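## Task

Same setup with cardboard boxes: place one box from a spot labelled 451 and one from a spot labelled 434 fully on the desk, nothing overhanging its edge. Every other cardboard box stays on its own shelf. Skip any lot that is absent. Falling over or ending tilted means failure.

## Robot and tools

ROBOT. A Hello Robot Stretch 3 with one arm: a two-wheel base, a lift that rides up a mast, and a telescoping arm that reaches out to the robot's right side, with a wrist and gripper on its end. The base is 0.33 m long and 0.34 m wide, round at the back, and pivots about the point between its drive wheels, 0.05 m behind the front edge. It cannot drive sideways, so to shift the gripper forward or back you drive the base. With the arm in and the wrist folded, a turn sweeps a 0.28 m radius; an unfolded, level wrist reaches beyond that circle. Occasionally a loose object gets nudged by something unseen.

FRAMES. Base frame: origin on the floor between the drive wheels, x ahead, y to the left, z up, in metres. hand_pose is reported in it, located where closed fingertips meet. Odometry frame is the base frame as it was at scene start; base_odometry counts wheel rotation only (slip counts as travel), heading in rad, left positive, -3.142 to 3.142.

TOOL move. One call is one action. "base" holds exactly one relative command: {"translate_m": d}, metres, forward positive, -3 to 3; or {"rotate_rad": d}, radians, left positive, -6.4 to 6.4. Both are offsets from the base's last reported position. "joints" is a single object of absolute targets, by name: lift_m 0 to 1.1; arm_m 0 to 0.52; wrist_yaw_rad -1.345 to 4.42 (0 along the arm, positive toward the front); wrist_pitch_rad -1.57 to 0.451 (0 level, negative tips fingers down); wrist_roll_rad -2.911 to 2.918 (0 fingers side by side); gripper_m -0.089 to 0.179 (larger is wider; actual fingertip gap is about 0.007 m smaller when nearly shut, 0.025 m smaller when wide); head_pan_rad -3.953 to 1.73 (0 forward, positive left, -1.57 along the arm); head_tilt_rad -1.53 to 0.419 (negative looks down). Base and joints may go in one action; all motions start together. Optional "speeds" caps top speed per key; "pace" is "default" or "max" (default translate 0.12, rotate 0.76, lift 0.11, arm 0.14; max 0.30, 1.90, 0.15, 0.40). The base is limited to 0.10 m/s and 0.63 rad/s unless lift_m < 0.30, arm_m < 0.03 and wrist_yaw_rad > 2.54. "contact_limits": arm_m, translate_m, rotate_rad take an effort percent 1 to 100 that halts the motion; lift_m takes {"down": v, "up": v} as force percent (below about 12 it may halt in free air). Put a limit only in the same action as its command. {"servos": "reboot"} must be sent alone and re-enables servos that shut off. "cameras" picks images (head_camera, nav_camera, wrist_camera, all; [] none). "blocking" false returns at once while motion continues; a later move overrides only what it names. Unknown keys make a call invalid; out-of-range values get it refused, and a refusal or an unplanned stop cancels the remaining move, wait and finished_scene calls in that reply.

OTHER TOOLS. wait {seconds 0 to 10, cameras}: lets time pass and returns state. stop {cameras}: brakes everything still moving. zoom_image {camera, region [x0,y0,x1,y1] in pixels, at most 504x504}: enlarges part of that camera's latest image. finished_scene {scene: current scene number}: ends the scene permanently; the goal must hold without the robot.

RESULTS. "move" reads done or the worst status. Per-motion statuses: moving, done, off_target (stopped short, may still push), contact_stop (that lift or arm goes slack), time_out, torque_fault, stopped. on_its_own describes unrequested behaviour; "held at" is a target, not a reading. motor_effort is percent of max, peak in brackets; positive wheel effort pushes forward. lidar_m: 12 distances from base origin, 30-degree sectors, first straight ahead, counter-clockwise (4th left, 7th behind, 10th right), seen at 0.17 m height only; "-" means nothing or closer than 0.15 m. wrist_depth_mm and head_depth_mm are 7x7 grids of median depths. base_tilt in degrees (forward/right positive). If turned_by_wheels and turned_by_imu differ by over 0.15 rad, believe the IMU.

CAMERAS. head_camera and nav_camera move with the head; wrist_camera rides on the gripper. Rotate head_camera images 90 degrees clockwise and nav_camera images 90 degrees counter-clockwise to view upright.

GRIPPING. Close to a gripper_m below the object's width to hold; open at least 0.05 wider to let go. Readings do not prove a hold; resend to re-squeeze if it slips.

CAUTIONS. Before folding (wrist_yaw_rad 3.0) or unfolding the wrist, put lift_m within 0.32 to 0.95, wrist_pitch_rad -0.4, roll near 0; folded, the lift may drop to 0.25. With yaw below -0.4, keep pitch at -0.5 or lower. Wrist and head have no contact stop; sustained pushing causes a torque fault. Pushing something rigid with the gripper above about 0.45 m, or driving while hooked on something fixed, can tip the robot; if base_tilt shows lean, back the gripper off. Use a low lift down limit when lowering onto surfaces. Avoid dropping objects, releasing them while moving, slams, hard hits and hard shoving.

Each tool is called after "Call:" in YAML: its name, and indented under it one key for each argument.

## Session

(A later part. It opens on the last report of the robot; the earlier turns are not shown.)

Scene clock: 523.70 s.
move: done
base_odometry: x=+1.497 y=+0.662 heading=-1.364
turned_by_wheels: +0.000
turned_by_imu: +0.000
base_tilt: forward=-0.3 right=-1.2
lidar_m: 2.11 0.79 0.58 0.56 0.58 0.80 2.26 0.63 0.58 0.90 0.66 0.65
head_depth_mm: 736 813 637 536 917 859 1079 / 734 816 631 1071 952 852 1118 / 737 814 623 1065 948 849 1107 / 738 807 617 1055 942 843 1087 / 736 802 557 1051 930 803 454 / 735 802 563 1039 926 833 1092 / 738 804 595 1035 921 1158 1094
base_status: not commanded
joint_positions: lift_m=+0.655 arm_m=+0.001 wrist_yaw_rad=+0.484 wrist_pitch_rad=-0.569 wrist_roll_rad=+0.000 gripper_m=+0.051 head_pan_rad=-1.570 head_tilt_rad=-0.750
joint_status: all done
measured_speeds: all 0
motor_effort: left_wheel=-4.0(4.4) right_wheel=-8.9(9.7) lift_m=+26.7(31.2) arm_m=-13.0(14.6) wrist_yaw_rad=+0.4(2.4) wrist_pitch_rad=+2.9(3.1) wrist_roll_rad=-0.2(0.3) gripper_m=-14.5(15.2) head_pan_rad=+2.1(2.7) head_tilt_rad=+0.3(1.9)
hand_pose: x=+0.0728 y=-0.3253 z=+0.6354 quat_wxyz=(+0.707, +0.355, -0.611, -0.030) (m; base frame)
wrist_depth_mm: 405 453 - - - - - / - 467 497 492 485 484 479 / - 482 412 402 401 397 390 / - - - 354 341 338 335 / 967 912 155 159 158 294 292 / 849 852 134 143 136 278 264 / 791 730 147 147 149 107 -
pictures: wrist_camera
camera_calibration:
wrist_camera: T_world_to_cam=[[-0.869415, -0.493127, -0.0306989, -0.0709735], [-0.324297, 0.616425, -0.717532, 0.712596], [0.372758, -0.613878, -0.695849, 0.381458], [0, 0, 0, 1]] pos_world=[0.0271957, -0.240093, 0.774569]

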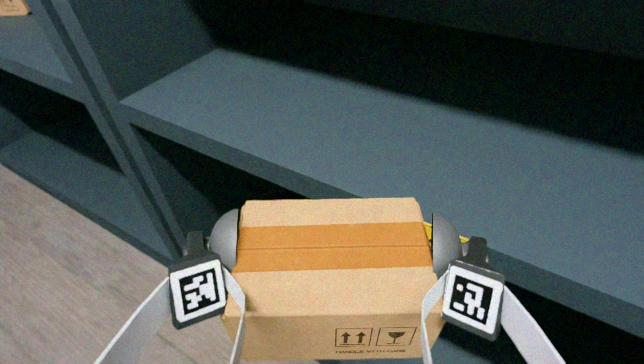

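Call:
move:
  joints: {"wrist_yaw_rad": 1.57}
  cameras: []

Call:
move:
  base: {"translate_m": -1.1}
  cameras: []

Call:
move:
  base: {"translate_m": -0.712}
  cameras: ["wrist_camera"]

Call:
move:
  base: {"rotate_rad": 1.571}
  cameras: []

Call:
move:
  base: {"translate_m": -1.1}
  cameras: []

Call:
move:
  base: {"translate_m": -0.77}
  joints: {"lift_m": 0.9}
  cameras: ["wrist_camera"]

Call:
move:
  base: {"rotate_rad": -1.571}
  joints: {"head_pan_rad": -1.2, "head_tilt_rad": -0.5}
  cameras: ["nav_camera"]

Scene clock: 557.07 s.
move: done
base_odometry: x=+1.497 y=+0.662 heading=-1.364
turned_by_wheels: +0.000
turned_by_imu: +0.000
base_tilt: forward=-0.3 right=-1.2
lidar_m: 2.11 0.79 0.58 0.56 0.58 0.80 2.26 0.63 0.58 0.90 0.66 0.65
head_depth_mm: 734 810 638 535 915 860 1073 / 737 811 631 1070 953 857 1113 / 736 816 625 1066 945 848 436 / 738 805 616 1059 938 843 435 / 739 803 558 1056 938 838 1096 / 740 801 561 1041 928 834 1096 / 737 802 597 1038 920 1153 1089
base_status: not commanded
joint_positions: lift_m=+0.655 arm_m=+0.001 wrist_yaw_rad=+1.567 wrist_pitch_rad=-0.569 wrist_roll_rad=+0.000 gripper_m=+0.051 head_pan_rad=-1.570 head_tilt_rad=-0.750
joint_status: all done
measured_speeds: all 0
motor_effort: left_wheel=-3.6(4.4) right_wheel=-9.0(9.7) lift_m=+23.5(25.0) arm_m=-12.6(13.4) wrist_yaw_rad=+2.7(5.9) wrist_pitch_rad=+2.9(3.1) wrist_roll_rad=+0.1(0.3) gripper_m=-14.5(15.0) head_pan_rad=+1.9(2.2) head_tilt_rad=+0.3(1.2)
hand_pose: x=+0.1816 y=-0.1465 z=+0.6354 quat_wxyz=(+0.621, +0.619, -0.340, +0.338) (m; base frame)
wrist_depth_mm: - - - - - - 374 / - - - - - - 410 / - - - - - - 411 / - - - - - 578 483 / 874 - 155 158 157 - - / 837 857 134 143 136 - - / 780 729 147 147 157 118 -
pictures: none
No camera images: "cameras" was empty.

Scene clock: 569.20 s.
move: done
base_odometry: x=+1.271 y=+1.738 heading=-1.364
turned_by_wheels: +0.000
turned_by_imu: -0.001
base_tilt: forward=-0.4 right=-1.2
lidar_m: 2.15 0.80 0.59 0.57 0.59 0.81 1.26 1.31 0.48 0.81 0.89 0.77
head_depth_mm: 616 600 579 532 642 1358 1170 / 728 793 628 529 801 832 1136 / 730 808 621 525 947 848 436 / 730 805 615 1060 939 842 435 / 730 796 608 1048 933 838 1097 / 732 794 599 1044 880 833 1097 / 732 796 579 1034 922 828 1091
base_status: done
joint_positions: lift_m=+0.655 arm_m=+0.001 wrist_yaw_rad=+1.567 wrist_pitch_rad=-0.569 wrist_roll_rad=+0.000 gripper_m=+0.051 head_pan_rad=-1.570 head_tilt_rad=-0.750
joint_status: not commanded
measured_speeds: all 0
motor_effort: left_wheel=-3.2(9.9) right_wheel=-8.8(15.0) lift_m=+29.6(30.1) arm_m=-11.7(13.6) wrist_yaw_rad=+2.3(4.0) wrist_pitch_rad=+2.9(3.1) wrist_roll_rad=-0.2(0.3) gripper_m=-14.5(15.0) head_pan_rad=+1.1(2.3) head_tilt_rad=-0.6(1.2)
hand_pose: x=+0.1816 y=-0.1465 z=+0.6354 quat_wxyz=(+0.621, +0.619, -0.340, +0.338) (m; base frame)
wrist_depth_mm: - - - - - - - / - - - - - - - / - - - - - - - / - - - - - - - / 860 - 155 158 158 - - / 833 857 134 143 136 - - / 768 736 147 148 157 118 -
pictures: none
No camera images: "cameras" was empty.

Scene clock: 577.43 s.
move: done
base_odometry: x=+1.125 y=+2.435 heading=-1.364
turned_by_wheels: +0.000
turned_by_imu: +0.000
base_tilt: forward=-0.3 right=-1.3
lidar_m: 2.16 0.81 0.59 0.57 0.59 0.58 0.56 0.58 0.79 2.22 0.65 0.64
head_depth_mm: 1631 1577 1538 1504 1472 1323 1171 / 2422 2332 2252 1939 1623 1351 1156 / 2648 3030 2653 2004 1603 1346 436 / 2649 2990 2650 1987 1593 1332 435 / 2649 2967 2595 1964 1582 1330 1145 / 2651 2983 2558 1959 1574 1323 1135 / 2585 2936 2561 1944 1536 1284 1131
base_status: done
joint_positions: lift_m=+0.655 arm_m=+0.001 wrist_yaw_rad=+1.567 wrist_pitch_rad=-0.569 wrist_roll_rad=+0.000 gripper_m=+0.051 head_pan_rad=-1.570 head_tilt_rad=-0.750
joint_status: not commanded
measured_speeds: all 0
motor_effort: left_wheel=-6.9(11.1) right_wheel=-6.0(14.8) lift_m=+31.8(32.1) arm_m=-12.4(13.0) wrist_yaw_rad=+2.1(3.6) wrist_pitch_rad=+3.0(3.1) wrist_roll_rad=-0.1(0.4) gripper_m=-14.4(15.3) head_pan_rad=+0.2(1.7) head_tilt_rad=-2.0(2.1)
hand_pose: x=+0.1816 y=-0.1465 z=+0.6354 quat_wxyz=(+0.621, +0.619, -0.340, +0.338) (m; base frame)
wrist_depth_mm: - - - - - - - / - - - - - - - / - - - - - - - / - - - - - - - / 886 - 155 158 158 - - / 849 852 134 143 136 - - / 791 726 147 148 157 711 740
pictures: wrist_camera
camera_calibration:
wrist_camera: T_world_to_cam=[[0.0285201, -0.999122, -0.0306734, -0.125419], [-0.696516, 0.00214651, -0.717538, 0.615246], [0.716974, 0.0418287, -0.695844, 0.484237], [0, 0, 0, 1]] pos_world=[0.0849199, -0.146884, 0.774569]

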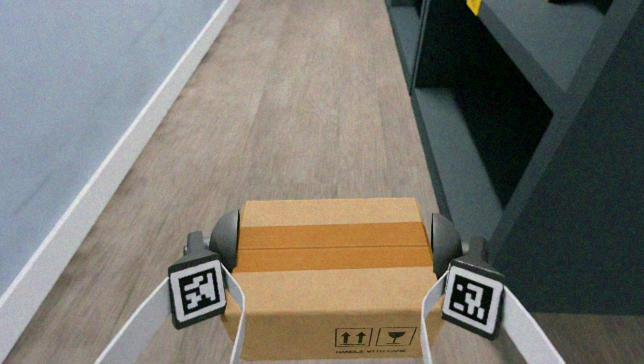

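Scene clock: 581.03 s.
move: done
base_odometry: x=+1.125 y=+2.435 heading=+0.207
turned_by_wheels: +1.571
turned_by_imu: +1.545
base_tilt: forward=-0.2 right=-1.2
lidar_m: 0.57 0.59 0.58 0.55 0.57 0.78 2.11 0.66 0.64 2.30 0.81 0.59
head_depth_mm: 1482 1284 1402 1291 1495 1272 1126 / 1980 2110 1876 1721 1572 1347 1160 / 3427 3273 2536 2009 1601 1340 435 / 3487 3747 2655 1997 1594 1335 435 / 3529 3723 2589 1959 1596 1332 1144 / 2582 2643 2422 1958 1578 1322 1143 / 1703 1714 1749 1758 1562 1320 1132
base_status: done
joint_positions: lift_m=+0.655 arm_m=+0.001 wrist_yaw_rad=+1.567 wrist_pitch_rad=-0.569 wrist_roll_rad=+0.000 gripper_m=+0.051 head_pan_rad=-1.570 head_tilt_rad=-0.750
joint_status: not commanded
measured_speeds: all 0
motor_effort: left_wheel=-9.0(13.2) right_wheel=+9.7(12.3) lift_m=+30.4(31.5) arm_m=-13.2(13.7) wrist_yaw_rad=+2.1(4.0) wrist_pitch_rad=+2.9(3.1) wrist_roll_rad=-0.3(0.4) gripper_m=-14.6(14.9) head_pan_rad=+0.1(1.0) head_tilt_rad=-1.7(2.1)
hand_pose: x=+0.1816 y=-0.1464 z=+0.6354 quat_wxyz=(+0.621, +0.619, -0.340, +0.338) (m; base frame)
wrist_depth_mm: 488 483 474 475 468 466 465 / 529 524 534 526 523 516 517 / - - - - - - - / - - - - - - - / 802 - 155 159 154 - - / 832 - 134 143 136 806 827 / 767 724 147 148 157 709 733
pictures: none
No camera images: "cameras" was empty.

Scene clock: 593.17 s.
move: done
base_odometry: x=+0.048 y=+2.210 heading=+0.206
turned_by_wheels: +0.000
turned_by_imu: -0.001
base_tilt: forward=-0.2 right=-1.1
lidar_m: 1.66 0.78 0.57 0.55 0.57 0.76 2.08 1.85 2.48 0.81 0.51 0.67
head_depth_mm: 3449 3752 2712 2040 1626 1355 1160 / 3248 3546 2676 2016 1613 1351 1161 / 3375 3735 2657 2001 1613 1348 436 / 3413 3639 2636 1979 1595 1334 434 / 1910 2030 2210 1837 1584 1327 1143 / 898 926 947 984 1013 1055 1097 / 586 596 606 618 693 850 1093
base_status: done
joint_positions: lift_m=+0.655 arm_m=+0.001 wrist_yaw_rad=+1.567 wrist_pitch_rad=-0.569 wrist_roll_rad=+0.000 gripper_m=+0.051 head_pan_rad=-1.570 head_tilt_rad=-0.750
joint_status: not commanded
measured_speeds: all 0
motor_effort: left_wheel=-8.5(12.6) right_wheel=-1.6(11.7) lift_m=+28.4(31.2) arm_m=-11.2(13.7) wrist_yaw_rad=+2.7(3.4) wrist_pitch_rad=+3.0(3.1) wrist_roll_rad=+0.0(0.3) gripper_m=-14.3(15.0) head_pan_rad=-0.4(1.4) head_tilt_rad=-2.6(3.2)
hand_pose: x=+0.1816 y=-0.1464 z=+0.6354 quat_wxyz=(+0.621, +0.619, -0.340, +0.338) (m; base frame)
wrist_depth_mm: - - - - - - - / - - - - - - - / - - - - - - - / - - - - - - - / 882 - 155 159 158 - - / 832 845 134 143 136 - - / 792 731 147 148 156 121 -
pictures: none
No camera images: "cameras" was empty.

Scene clock: 602.00 s.
move: done
base_odometry: x=-0.706 y=+2.052 heading=+0.206
turned_by_wheels: +0.000
turned_by_imu: -0.001
base_tilt: forward=-0.4 right=-1.1
lidar_m: 2.17 0.77 0.56 0.54 0.56 0.76 1.32 1.24 1.23 3.70 1.38 1.08
head_depth_mm: 3391 1828 2397 2003 1670 - 1122 / 3410 3552 2674 2021 1668 - 1115 / 3447 3743 2660 1987 1653 - - / 3450 3723 2621 1987 1642 1355 - / 3477 3568 2608 1967 1573 1329 - / 3401 3442 2554 1950 1571 1354 - / 2846 2930 2525 1946 1565 1373 -
base_status: done
joint_positions: lift_m=+0.900 arm_m=+0.001 wrist_yaw_rad=+1.567 wrist_pitch_rad=-0.569 wrist_roll_rad=+0.000 gripper_m=+0.051 head_pan_rad=-1.570 head_tilt_rad=-0.750
joint_status: all done
measured_speeds: all 0
motor_effort: left_wheel=-5.3(14.0) right_wheel=-6.9(11.4) lift_m=+30.9(34.5) arm_m=-9.8(11.7) wrist_yaw_rad=+2.7(3.7) wrist_pitch_rad=+2.9(3.1) wrist_roll_rad=+0.1(0.3) gripper_m=-14.5(15.1) head_pan_rad=-1.6(2.0) head_tilt_rad=-3.0(3.8)
hand_pose: x=+0.1816 y=-0.1464 z=+0.8804 quat_wxyz=(+0.621, +0.619, -0.340, +0.338) (m; base frame)
wrist_depth_mm: - - - - - 844 - / - - - - - 942 - / - - - - - - - / - - - - - - - / - - 155 158 158 - - / - - 134 143 136 - - / - 975 147 148 156 124 972
pictures: wrist_camera
camera_calibration:
wrist_camera: T_world_to_cam=[[0.0286597, -0.999119, -0.0306717, -0.117917], [-0.696513, 0.00204816, -0.717541, 0.791031], [0.716971, 0.0419277, -0.695841, 0.654731], [0, 0, 0, 1]] pos_world=[0.0849199, -0.146884, 1.01957]

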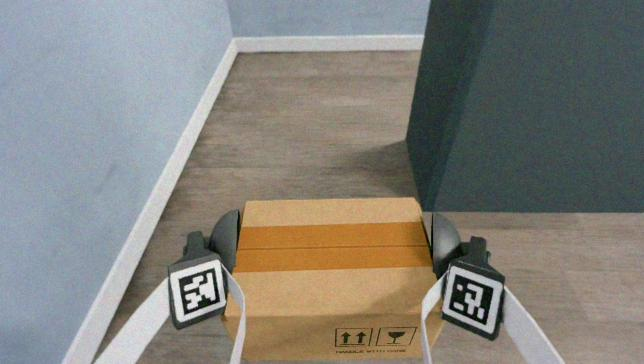

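Scene clock: 605.60 s.
move: done
base_odometry: x=-0.706 y=+2.052 heading=-1.364
turned_by_wheels: -1.571
turned_by_imu: -1.546
base_tilt: forward=-0.3 right=-1.2
lidar_m: 3.65 1.36 1.08 2.07 0.77 0.56 0.54 0.56 0.77 1.32 1.23 1.24
head_depth_mm: 1055 1128 1210 1306 1432 1538 1366 / 1087 1160 1256 1373 1494 1578 1318 / 1130 1213 1315 1429 1575 1603 1311 / 1173 1261 1368 1504 1652 1601 1307 / 1223 1317 1441 1568 1757 1599 1300 / 1261 1372 1508 1623 1838 1576 1302 / 1322 1433 1585 1373 1810 1480 1285
base_status: done
joint_positions: lift_m=+0.900 arm_m=+0.001 wrist_yaw_rad=+1.567 wrist_pitch_rad=-0.569 wrist_roll_rad=+0.000 gripper_m=+0.051 head_pan_rad=-1.199 head_tilt_rad=-0.499
joint_status: all done
measured_speeds: all 0
motor_effort: left_wheel=+8.5(11.3) right_wheel=-10.1(14.0) lift_m=+30.6(31.9) arm_m=-12.0(13.6) wrist_yaw_rad=+2.4(3.4) wrist_pitch_rad=+3.0(3.1) wrist_roll_rad=-0.2(0.3) gripper_m=-14.1(15.0) head_pan_rad=-2.9(4.7) head_tilt_rad=+0.9(5.8)
hand_pose: x=+0.1816 y=-0.1464 z=+0.8804 quat_wxyz=(+0.621, +0.619, -0.340, +0.339) (m; base frame)
wrist_depth_mm: - - - - - - - / - - - - - - - / - - - - - - - / - - - - - - - / - - 155 159 158 - - / - - 134 143 136 - - / - 950 147 148 157 124 967
pictures: nav_camera (sideways)
camera_calibration:
nav_camera: T_world_to_cam=[[0.181011, -0.41768, 0.890381, -1.11667], [-0.925536, -0.378511, 0.0105977, 0.0420615], [0.332593, -0.825998, -0.455093, 0.543509], [0, 0, 0, 1]] pos_world=[0.0602924, -0.00155299, 1.24116]

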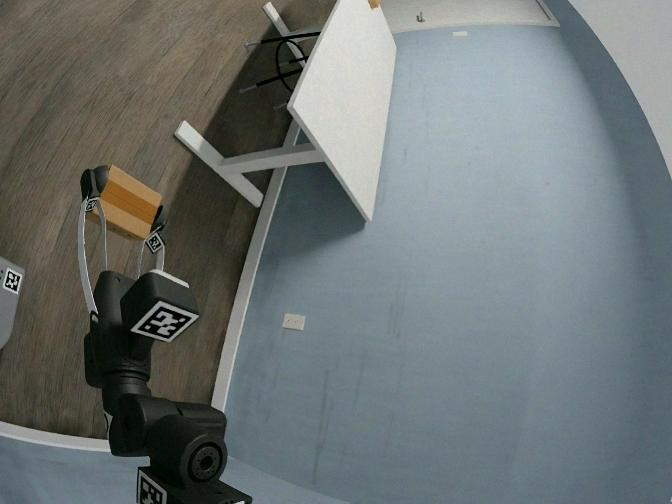

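Call:
move:
  base: {"translate_m": 1.0}
  joints: {"head_pan_rad": -1.57}
  cameras: []

Call:
move:
  joints: {"wrist_yaw_rad": 0}
  cameras: ["nav_camera", "wrist_camera"]

Scene clock: 629.73 s.
move: done
base_odometry: x=-0.500 y=+1.073 heading=-1.364
turned_by_wheels: +0.000
turned_by_imu: +0.000
base_tilt: forward=-0.3 right=-1.4
lidar_m: 2.74 1.35 0.99 0.96 0.99 1.58 1.53 1.59 1.37 0.88 0.90 0.96
head_depth_mm: 1101 1190 1292 1415 1576 1627 - / 1099 1183 1293 1414 1501 752 - / 1097 1184 1295 1338 943 747 - / 1096 1189 1288 1334 931 766 1313 / 1094 1187 1286 1318 924 764 1298 / 1092 1183 1284 1302 919 759 1295 / 1094 1183 1286 1295 913 754 1256
base_status: done
joint_positions: lift_m=+0.900 arm_m=+0.001 wrist_yaw_rad=+1.567 wrist_pitch_rad=-0.569 wrist_roll_rad=+0.000 gripper_m=+0.051 head_pan_rad=-1.570 head_tilt_rad=-0.500
joint_status: all done
measured_speeds: all 0
motor_effort: left_wheel=+7.8(12.8) right_wheel=+1.7(10.6) lift_m=+29.8(31.5) arm_m=+0.4(9.6) wrist_yaw_rad=+2.1(3.7) wrist_pitch_rad=+2.9(3.1) wrist_roll_rad=+0.0(0.4) gripper_m=-14.5(15.0) head_pan_rad=+3.6(5.6) head_tilt_rad=-4.1(5.6)
hand_pose: x=+0.1816 y=-0.1464 z=+0.8804 quat_wxyz=(+0.621, +0.619, -0.340, +0.339) (m; base frame)
wrist_depth_mm: - - - - - - - / - - - - - - - / - - - - - - - / - - - - - - - / - - 155 158 158 - - / - - 134 143 136 - - / - 952 147 148 157 124 969
pictures: none
No camera images: "cameras" was empty.

Scene clock: 631.53 s.
move: done
base_odometry: x=-0.500 y=+1.073 heading=-1.364
turned_by_wheels: +0.000
turned_by_imu: +0.000
base_tilt: forward=-0.2 right=-1.3
lidar_m: 2.74 1.35 0.99 0.96 1.00 1.59 1.53 1.59 1.37 0.88 0.90 0.96
head_depth_mm: 1099 1192 1288 1417 1579 1638 - / 1096 1180 1289 1418 1492 752 1428 / 1099 1184 1287 1348 940 726 414 / 1088 1180 1286 1326 935 720 - / 1093 1182 1290 1322 927 762 1198 / 1090 1183 1288 1309 920 761 1292 / 1094 1175 1292 1287 913 754 1248
base_status: not commanded
joint_positions: lift_m=+0.900 arm_m=+0.001 wrist_yaw_rad=+0.003 wrist_pitch_rad=-0.569 wrist_roll_rad=+0.000 gripper_m=+0.051 head_pan_rad=-1.570 head_tilt_rad=-0.500
joint_status: all done
measured_speeds: all 0
motor_effort: left_wheel=+7.4(8.3) right_wheel=+1.7(2.6) lift_m=+29.5(30.4) arm_m=+1.4(1.5) wrist_yaw_rad=-3.9(6.2) wrist_pitch_rad=+3.0(3.1) wrist_roll_rad=+0.0(0.3) gripper_m=-14.7(15.0) head_pan_rad=+3.5(3.9) head_tilt_rad=-4.3(5.5)
hand_pose: x=-0.0209 y=-0.3485 z=+0.8804 quat_wxyz=(+0.679, +0.200, -0.678, -0.198) (m; base frame)
wrist_depth_mm: - - - - - - - / - - - - - - - / - - - - - - - / - - - - - - - / - - 155 158 157 - - / - - 134 143 136 - - / - 975 147 148 157 124 962
pictures: nav_camera (sideways), wrist_camera
camera_calibration:
nav_camera: T_world_to_cam=[[0.0173525, -0.456101, 0.889759, -1.11487], [-0.999791, -0.0175236, 0.0105156, 0.0426278], [0.0107956, -0.889756, -0.45631, 0.54707], [0, 0, 0, 1]] pos_world=[0.0560588, -0.0209895, 1.24116]
wrist_camera: T_world_to_cam=[[-0.998896, -0.0355898, -0.0306523, 0.00032599], [-0.00279713, 0.696505, -0.717547, 0.906918], [0.0468868, -0.716669, -0.695836, 0.530014], [0, 0, 0, 1]] pos_world=[-0.0219883, -0.251817, 1.01957]

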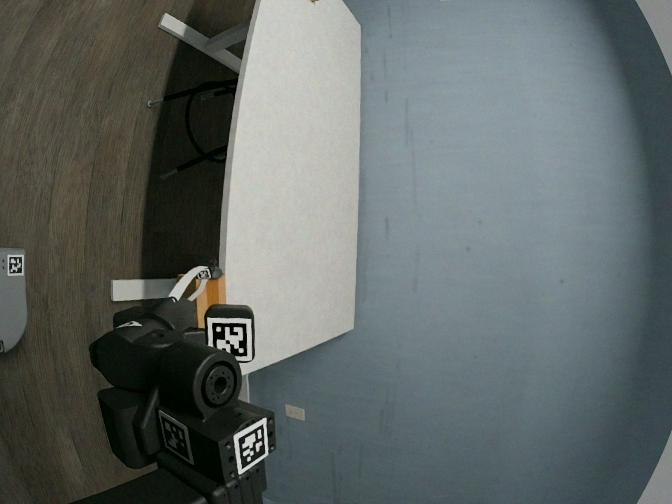

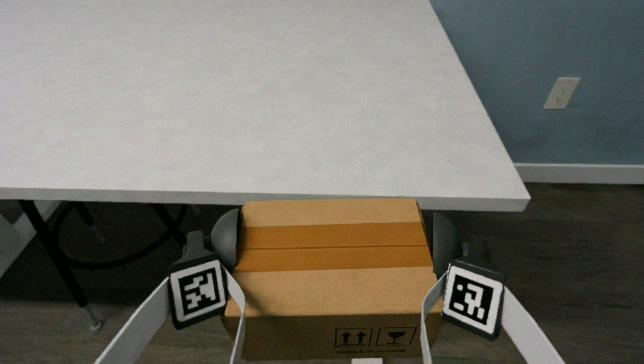

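Call:
move:
  joints: {"arm_m": 0.36}
  cameras: []

Call:
move:
  joints: {"lift_m": 0.8}
  cameras: []

Call:
move:
  joints: {"lift_m": 0.72}
  speeds: {"lift_m": 0.03}
  contact_limits: {"lift_m": {"down": 13}}
  cameras: ["wrist_camera"]

Scene clock: 644.93 s.
move: done
base_odometry: x=-0.500 y=+1.073 heading=-1.364
turned_by_wheels: +0.000
turned_by_imu: +0.000
base_tilt: forward=-0.4 right=-1.2
lidar_m: 2.74 1.36 0.99 0.96 1.00 1.59 1.53 1.59 1.37 0.87 0.90 0.96
head_depth_mm: 1096 1185 1291 1422 312 - 1264 / 1096 1188 1297 439 346 749 1313 / 1093 1184 1290 484 865 745 1309 / 1094 1185 1292 600 825 768 1272 / 1097 1181 1289 1317 922 764 1300 / 1091 1183 1292 1306 918 757 1291 / 1091 1179 1285 1287 916 755 1258
base_status: not commanded
joint_positions: lift_m=+0.900 arm_m=+0.360 wrist_yaw_rad=+0.003 wrist_pitch_rad=-0.569 wrist_roll_rad=+0.000 gripper_m=+0.051 head_pan_rad=-1.570 head_tilt_rad=-0.500
joint_status: all done
measured_speeds: all 0
motor_effort: left_wheel=+8.0(8.1) right_wheel=+1.9(2.7) lift_m=+29.5(30.2) arm_m=+12.9(15.2) wrist_yaw_rad=-3.4(4.6) wrist_pitch_rad=+3.1(3.1) wrist_roll_rad=+0.0(0.3) gripper_m=-14.2(14.9) head_pan_rad=+3.9(3.9) head_tilt_rad=-3.6(5.6)
hand_pose: x=-0.0209 y=-0.7079 z=+0.8804 quat_wxyz=(+0.679, +0.200, -0.678, -0.198) (m; base frame)
wrist_depth_mm: - - - - - - - / - - - - - - - / - - - - - - - / - - - - - - - / - - 155 158 154 - - / - - 134 143 136 - - / - - 140 148 148 107 984
pictures: none
No camera images: "cameras" was empty.

Scene clock: 646.67 s.
move: done
base_odometry: x=-0.500 y=+1.073 heading=-1.364
turned_by_wheels: +0.000
turned_by_imu: +0.000
base_tilt: forward=-0.4 right=-1.2
lidar_m: 2.74 1.35 0.99 0.96 0.99 1.58 1.53 1.59 1.37 0.88 0.90 0.96
head_depth_mm: 1090 1189 1288 1414 1571 1577 296 / 1097 1185 1297 1420 511 361 1219 / 1094 1180 1285 1343 521 746 1313 / 1093 1185 1289 1332 543 743 1270 / 1093 1177 1282 1317 923 764 1295 / 1096 1185 1289 1301 920 759 1289 / 1097 1182 1290 1280 909 756 1256
base_status: not commanded
joint_positions: lift_m=+0.800 arm_m=+0.360 wrist_yaw_rad=+0.003 wrist_pitch_rad=-0.569 wrist_roll_rad=+0.000 gripper_m=+0.051 head_pan_rad=-1.570 head_tilt_rad=-0.500
joint_status: all done
measured_speeds: all 0
motor_effort: left_wheel=+8.2(8.2) right_wheel=+2.0(2.3) lift_m=+25.2(29.3) arm_m=+10.2(12.9) wrist_yaw_rad=-3.5(4.6) wrist_pitch_rad=+3.1(3.1) wrist_roll_rad=-0.2(0.3) gripper_m=-14.6(14.9) head_pan_rad=+3.4(3.6) head_tilt_rad=-3.7(4.6)
hand_pose: x=-0.0209 y=-0.7079 z=+0.7804 quat_wxyz=(+0.679, +0.200, -0.678, -0.198) (m; base frame)
wrist_depth_mm: - - - - - - - / - - - - - - - / - - - - - - - / - - - - - - - / - - 155 158 154 - - / - - 134 143 136 - - / - - 140 148 149 107 -
pictures: none
No camera images: "cameras" was empty.

Scene clock: 649.13 s.
move: contact_stop
base_odometry: x=-0.500 y=+1.073 heading=-1.364
turned_by_wheels: +0.000
turned_by_imu: +0.000
base_tilt: forward=-0.3 right=-1.1
lidar_m: 2.74 1.35 0.99 0.96 1.00 1.58 1.53 1.59 1.38 0.88 0.90 0.96
head_depth_mm: 1093 1187 1295 1413 1573 1629 1226 / 1094 1184 1289 1416 1510 409 345 / 1093 1185 1291 1352 547 704 1311 / 1093 1182 1284 1336 592 720 1274 / 1097 1178 1286 1314 921 765 1298 / 1096 1183 1287 1303 921 758 1290 / 1095 1186 1289 1284 911 753 1256
base_status: not commanded
joint_positions: lift_m=+0.761 arm_m=+0.360 wrist_yaw_rad=+0.001 wrist_pitch_rad=-0.476 wrist_roll_rad=-0.004 gripper_m=+0.051 head_pan_rad=-1.570 head_tilt_rad=-0.500
joint_status: lift_m contact_stop (moved -0.039 of -0.080)
measured_speeds: translate_m=+0.000 rotate_rad=+0.000 lift_m=+0.004 arm_m=+0.000 wrist_yaw_rad=+0.000 wrist_pitch_rad=-0.024 wrist_roll_rad=+0.000 head_pan_rad=+0.000 head_tilt_rad=+0.000
on_its_own: lift_m is slack since a contact_stop (your +0.720 is given up); wrist_pitch_rad is at rest, and its effort (-14.0) is outside its rest range (-8 to +12)
motor_effort: left_wheel=+5.0(8.0) right_wheel=+1.7(2.6) lift_m=+22.5(25.8) arm_m=+6.3(10.4) wrist_yaw_rad=-1.5(4.8) wrist_pitch_rad=-14.0(18.0) wrist_roll_rad=+0.9(1.3) gripper_m=-14.0(14.9) head_pan_rad=+2.8(3.8) head_tilt_rad=-2.7(4.3)
contact_limits: lift_m down 13 (down: maximum 72; up: maximum 65)
hand_pose: x=-0.0213 y=-0.7217 z=+0.7610 quat_wxyz=(+0.689, +0.167, -0.686, -0.166) (m; base frame)
wrist_depth_mm: - - - - - - - / - - - - - - - / - - - - - - - / - - - - - - - / - - 157 160 156 - - / - - 133 143 135 - - / - - 138 145 145 108 -
pictures: wrist_camera
camera_calibration:
wrist_camera: T_world_to_cam=[[-0.998982, -0.0378276, -0.0245678, -0.0232548], [-0.00457962, 0.626922, -0.779069, 1.07779], [0.0448724, -0.778164, -0.626457, 0.0822163], [0, 0, 0, 1]] pos_world=[-0.0219845, -0.612593, 0.890608]

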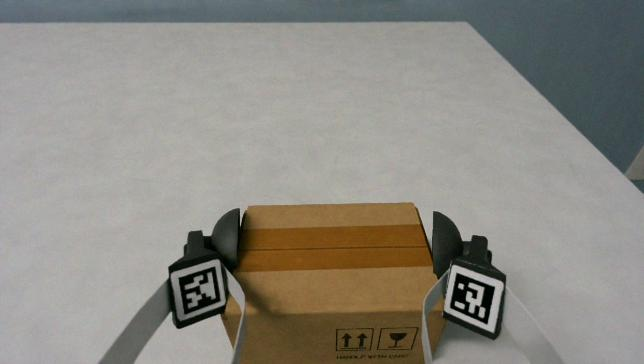

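Call:
move:
  joints: {"lift_m": 0.78}
  cameras: []

Call:
move:
  joints: {"gripper_m": 0.179}
  cameras: ["wrist_camera"]

Call:
move:
  joints: {"arm_m": 0.1}
  cameras: ["wrist_camera", "nav_camera"]

Scene clock: 654.67 s.
move: done
base_odometry: x=-0.500 y=+1.073 heading=-1.364
turned_by_wheels: +0.000
turned_by_imu: +0.000
base_tilt: forward=-0.3 right=-1.1
lidar_m: 2.74 1.36 0.99 0.96 0.99 1.59 1.53 1.59 1.37 0.88 0.90 0.96
head_depth_mm: 1095 1191 1296 1412 1569 1621 316 / 1099 1184 1291 1416 1501 371 334 / 1095 1182 1286 1348 529 723 1313 / 1093 1176 1295 1330 556 740 1272 / 1093 1177 1288 1317 925 764 1297 / 1095 1184 1286 1303 918 759 1292 / 1096 1184 1286 1285 912 753 1253
base_status: not commanded
joint_positions: lift_m=+0.780 arm_m=+0.360 wrist_yaw_rad=+0.001 wrist_pitch_rad=-0.559 wrist_roll_rad=-0.004 gripper_m=+0.051 head_pan_rad=-1.570 head_tilt_rad=-0.500
joint_status: all done
measured_speeds: all 0
motor_effort: left_wheel=+5.1(5.5) right_wheel=+2.0(2.5) lift_m=+30.1(32.5) arm_m=-1.3(1.3) wrist_yaw_rad=-1.7(2.2) wrist_pitch_rad=+1.0(10.5) wrist_roll_rad=+1.0(1.5) gripper_m=-14.5(14.6) head_pan_rad=+3.0(3.6) head_tilt_rad=-2.5(3.1)
hand_pose: x=-0.0213 y=-0.7095 z=+0.7624 quat_wxyz=(+0.681, +0.196, -0.678, -0.195) (m; base frame)
wrist_depth_mm: - - - - - - - / - - - - - - - / - - - - - - - / - - - - - - - / - - 156 160 155 - - / - - 135 144 137 - - / - - 146 147 148 107 -
pictures: none
No camera images: "cameras" was empty.

Scene clock: 656.50 s.
move: done
base_odometry: x=-0.500 y=+1.073 heading=-1.364
turned_by_wheels: +0.000
turned_by_imu: +0.000
base_tilt: forward=-0.3 right=-1.3
lidar_m: 2.74 1.35 0.99 0.96 1.00 1.58 1.53 1.59 1.37 0.88 0.90 0.96
head_depth_mm: 1102 1186 1289 1423 1572 1642 317 / 1099 1182 1290 1415 1508 372 334 / 1094 1187 1288 1344 530 720 1321 / 1094 1184 1281 1329 556 741 1262 / 1096 1184 1290 1308 925 763 1300 / 1098 1186 1290 1296 921 761 1295 / 1091 1184 1289 1285 909 755 1249
base_status: not commanded
joint_positions: lift_m=+0.780 arm_m=+0.360 wrist_yaw_rad=+0.001 wrist_pitch_rad=-0.561 wrist_roll_rad=-0.004 gripper_m=+0.179 head_pan_rad=-1.570 head_tilt_rad=-0.500
joint_status: all done
measured_speeds: all 0
motor_effort: left_wheel=+5.0(5.6) right_wheel=+1.5(2.3) lift_m=+23.2(29.7) arm_m=-3.3(3.6) wrist_yaw_rad=-1.2(3.1) wrist_pitch_rad=+1.5(1.7) wrist_roll_rad=+1.2(1.3) gripper_m=+0.6(85.6) head_pan_rad=+3.5(3.6) head_tilt_rad=-2.2(2.9)
hand_pose: x=-0.0213 y=-0.7091 z=+0.7620 quat_wxyz=(+0.681, +0.197, -0.678, -0.195) (m; base frame)
wrist_depth_mm: - - - - - - - / - - - - - - - / - - - - - - - / - - - - - - - / - 142 161 160 159 - - / - 126 141 144 140 - - / - - 146 146 147 - 105
pictures: wrist_camera
camera_calibration:
wrist_camera: T_world_to_cam=[[-0.998991, -0.0355161, -0.0274986, -0.018918], [-0.00467797, 0.69114, -0.722706, 1.07316], [0.0446731, -0.721847, -0.690609, 0.181438], [0, 0, 0, 1]] pos_world=[-0.0219841, -0.611407, 0.900363]

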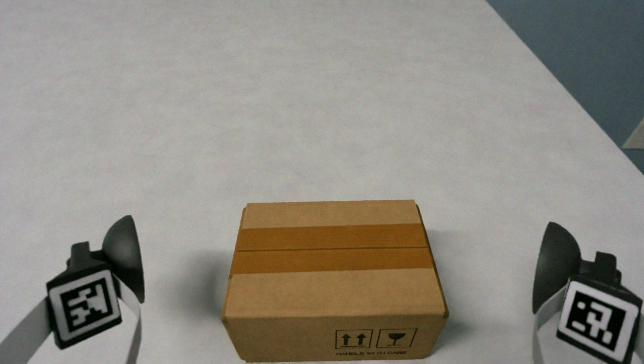

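Scene clock: 659.63 s.
move: done
base_odometry: x=-0.500 y=+1.073 heading=-1.364
turned_by_wheels: +0.000
turned_by_imu: +0.000
base_tilt: forward=-0.4 right=-1.2
lidar_m: 2.75 1.35 0.99 0.96 0.99 1.58 1.53 1.59 1.37 0.88 0.90 0.96
head_depth_mm: 1096 1190 1286 1419 1574 1626 321 / 1092 1187 1290 1417 1505 751 313 / 1097 1181 1295 1351 942 744 303 / 1094 1179 1288 1327 934 718 334 / 1091 1189 1283 1315 921 760 1228 / 1099 1183 1288 1304 918 757 1294 / 1095 1183 1296 1287 911 755 1257
base_status: not commanded
joint_positions: lift_m=+0.780 arm_m=+0.100 wrist_yaw_rad=+0.001 wrist_pitch_rad=-0.561 wrist_roll_rad=-0.004 gripper_m=+0.179 head_pan_rad=-1.570 head_tilt_rad=-0.500
joint_status: all done
measured_speeds: all 0
motor_effort: left_wheel=+5.1(5.6) right_wheel=+1.1(2.6) lift_m=+24.7(25.2) arm_m=-12.7(14.5) wrist_yaw_rad=-1.7(3.0) wrist_pitch_rad=+1.6(1.7) wrist_roll_rad=+0.8(1.3) gripper_m=+0.5(1.3) head_pan_rad=+3.2(3.8) head_tilt_rad=-0.8(2.7)
hand_pose: x=-0.0213 y=-0.4491 z=+0.7619 quat_wxyz=(+0.681, +0.197, -0.678, -0.195) (m; base frame)
wrist_depth_mm: - - - 329 - - - / - - - 342 - - - / - - - - - - - / - - - - - - - / - - - - - - - / - 905 989 990 980 960 973 / 118 882 884 876 874 862 105
pictures: nav_camera (sideways), wrist_camera
camera_calibration:
nav_camera: T_world_to_cam=[[0.0173979, -0.456178, 0.889718, -1.11483], [-0.999789, -0.0176341, 0.0105089, 0.0426343], [0.0108954, -0.889714, -0.456389, 0.547164], [0, 0, 0, 1]] pos_world=[0.0560594, -0.0209895, 1.24115]
wrist_camera: T_world_to_cam=[[-0.998991, -0.0355161, -0.0274986, -0.00968386], [-0.00467797, 0.69114, -0.722706, 0.893466], [0.0446731, -0.721847, -0.690609, 0.369119], [0, 0, 0, 1]] pos_world=[-0.0219841, -0.351407, 0.900363]

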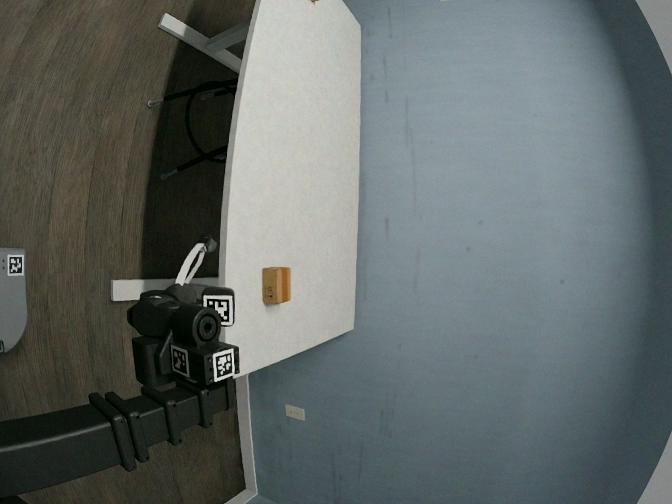

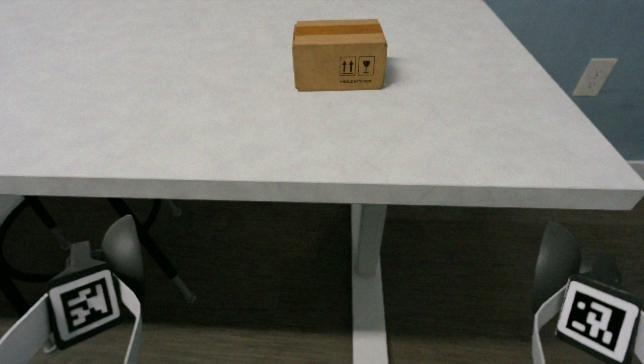

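Call:
finished_scene:
  scene: 2

The scene is finished: the task was done.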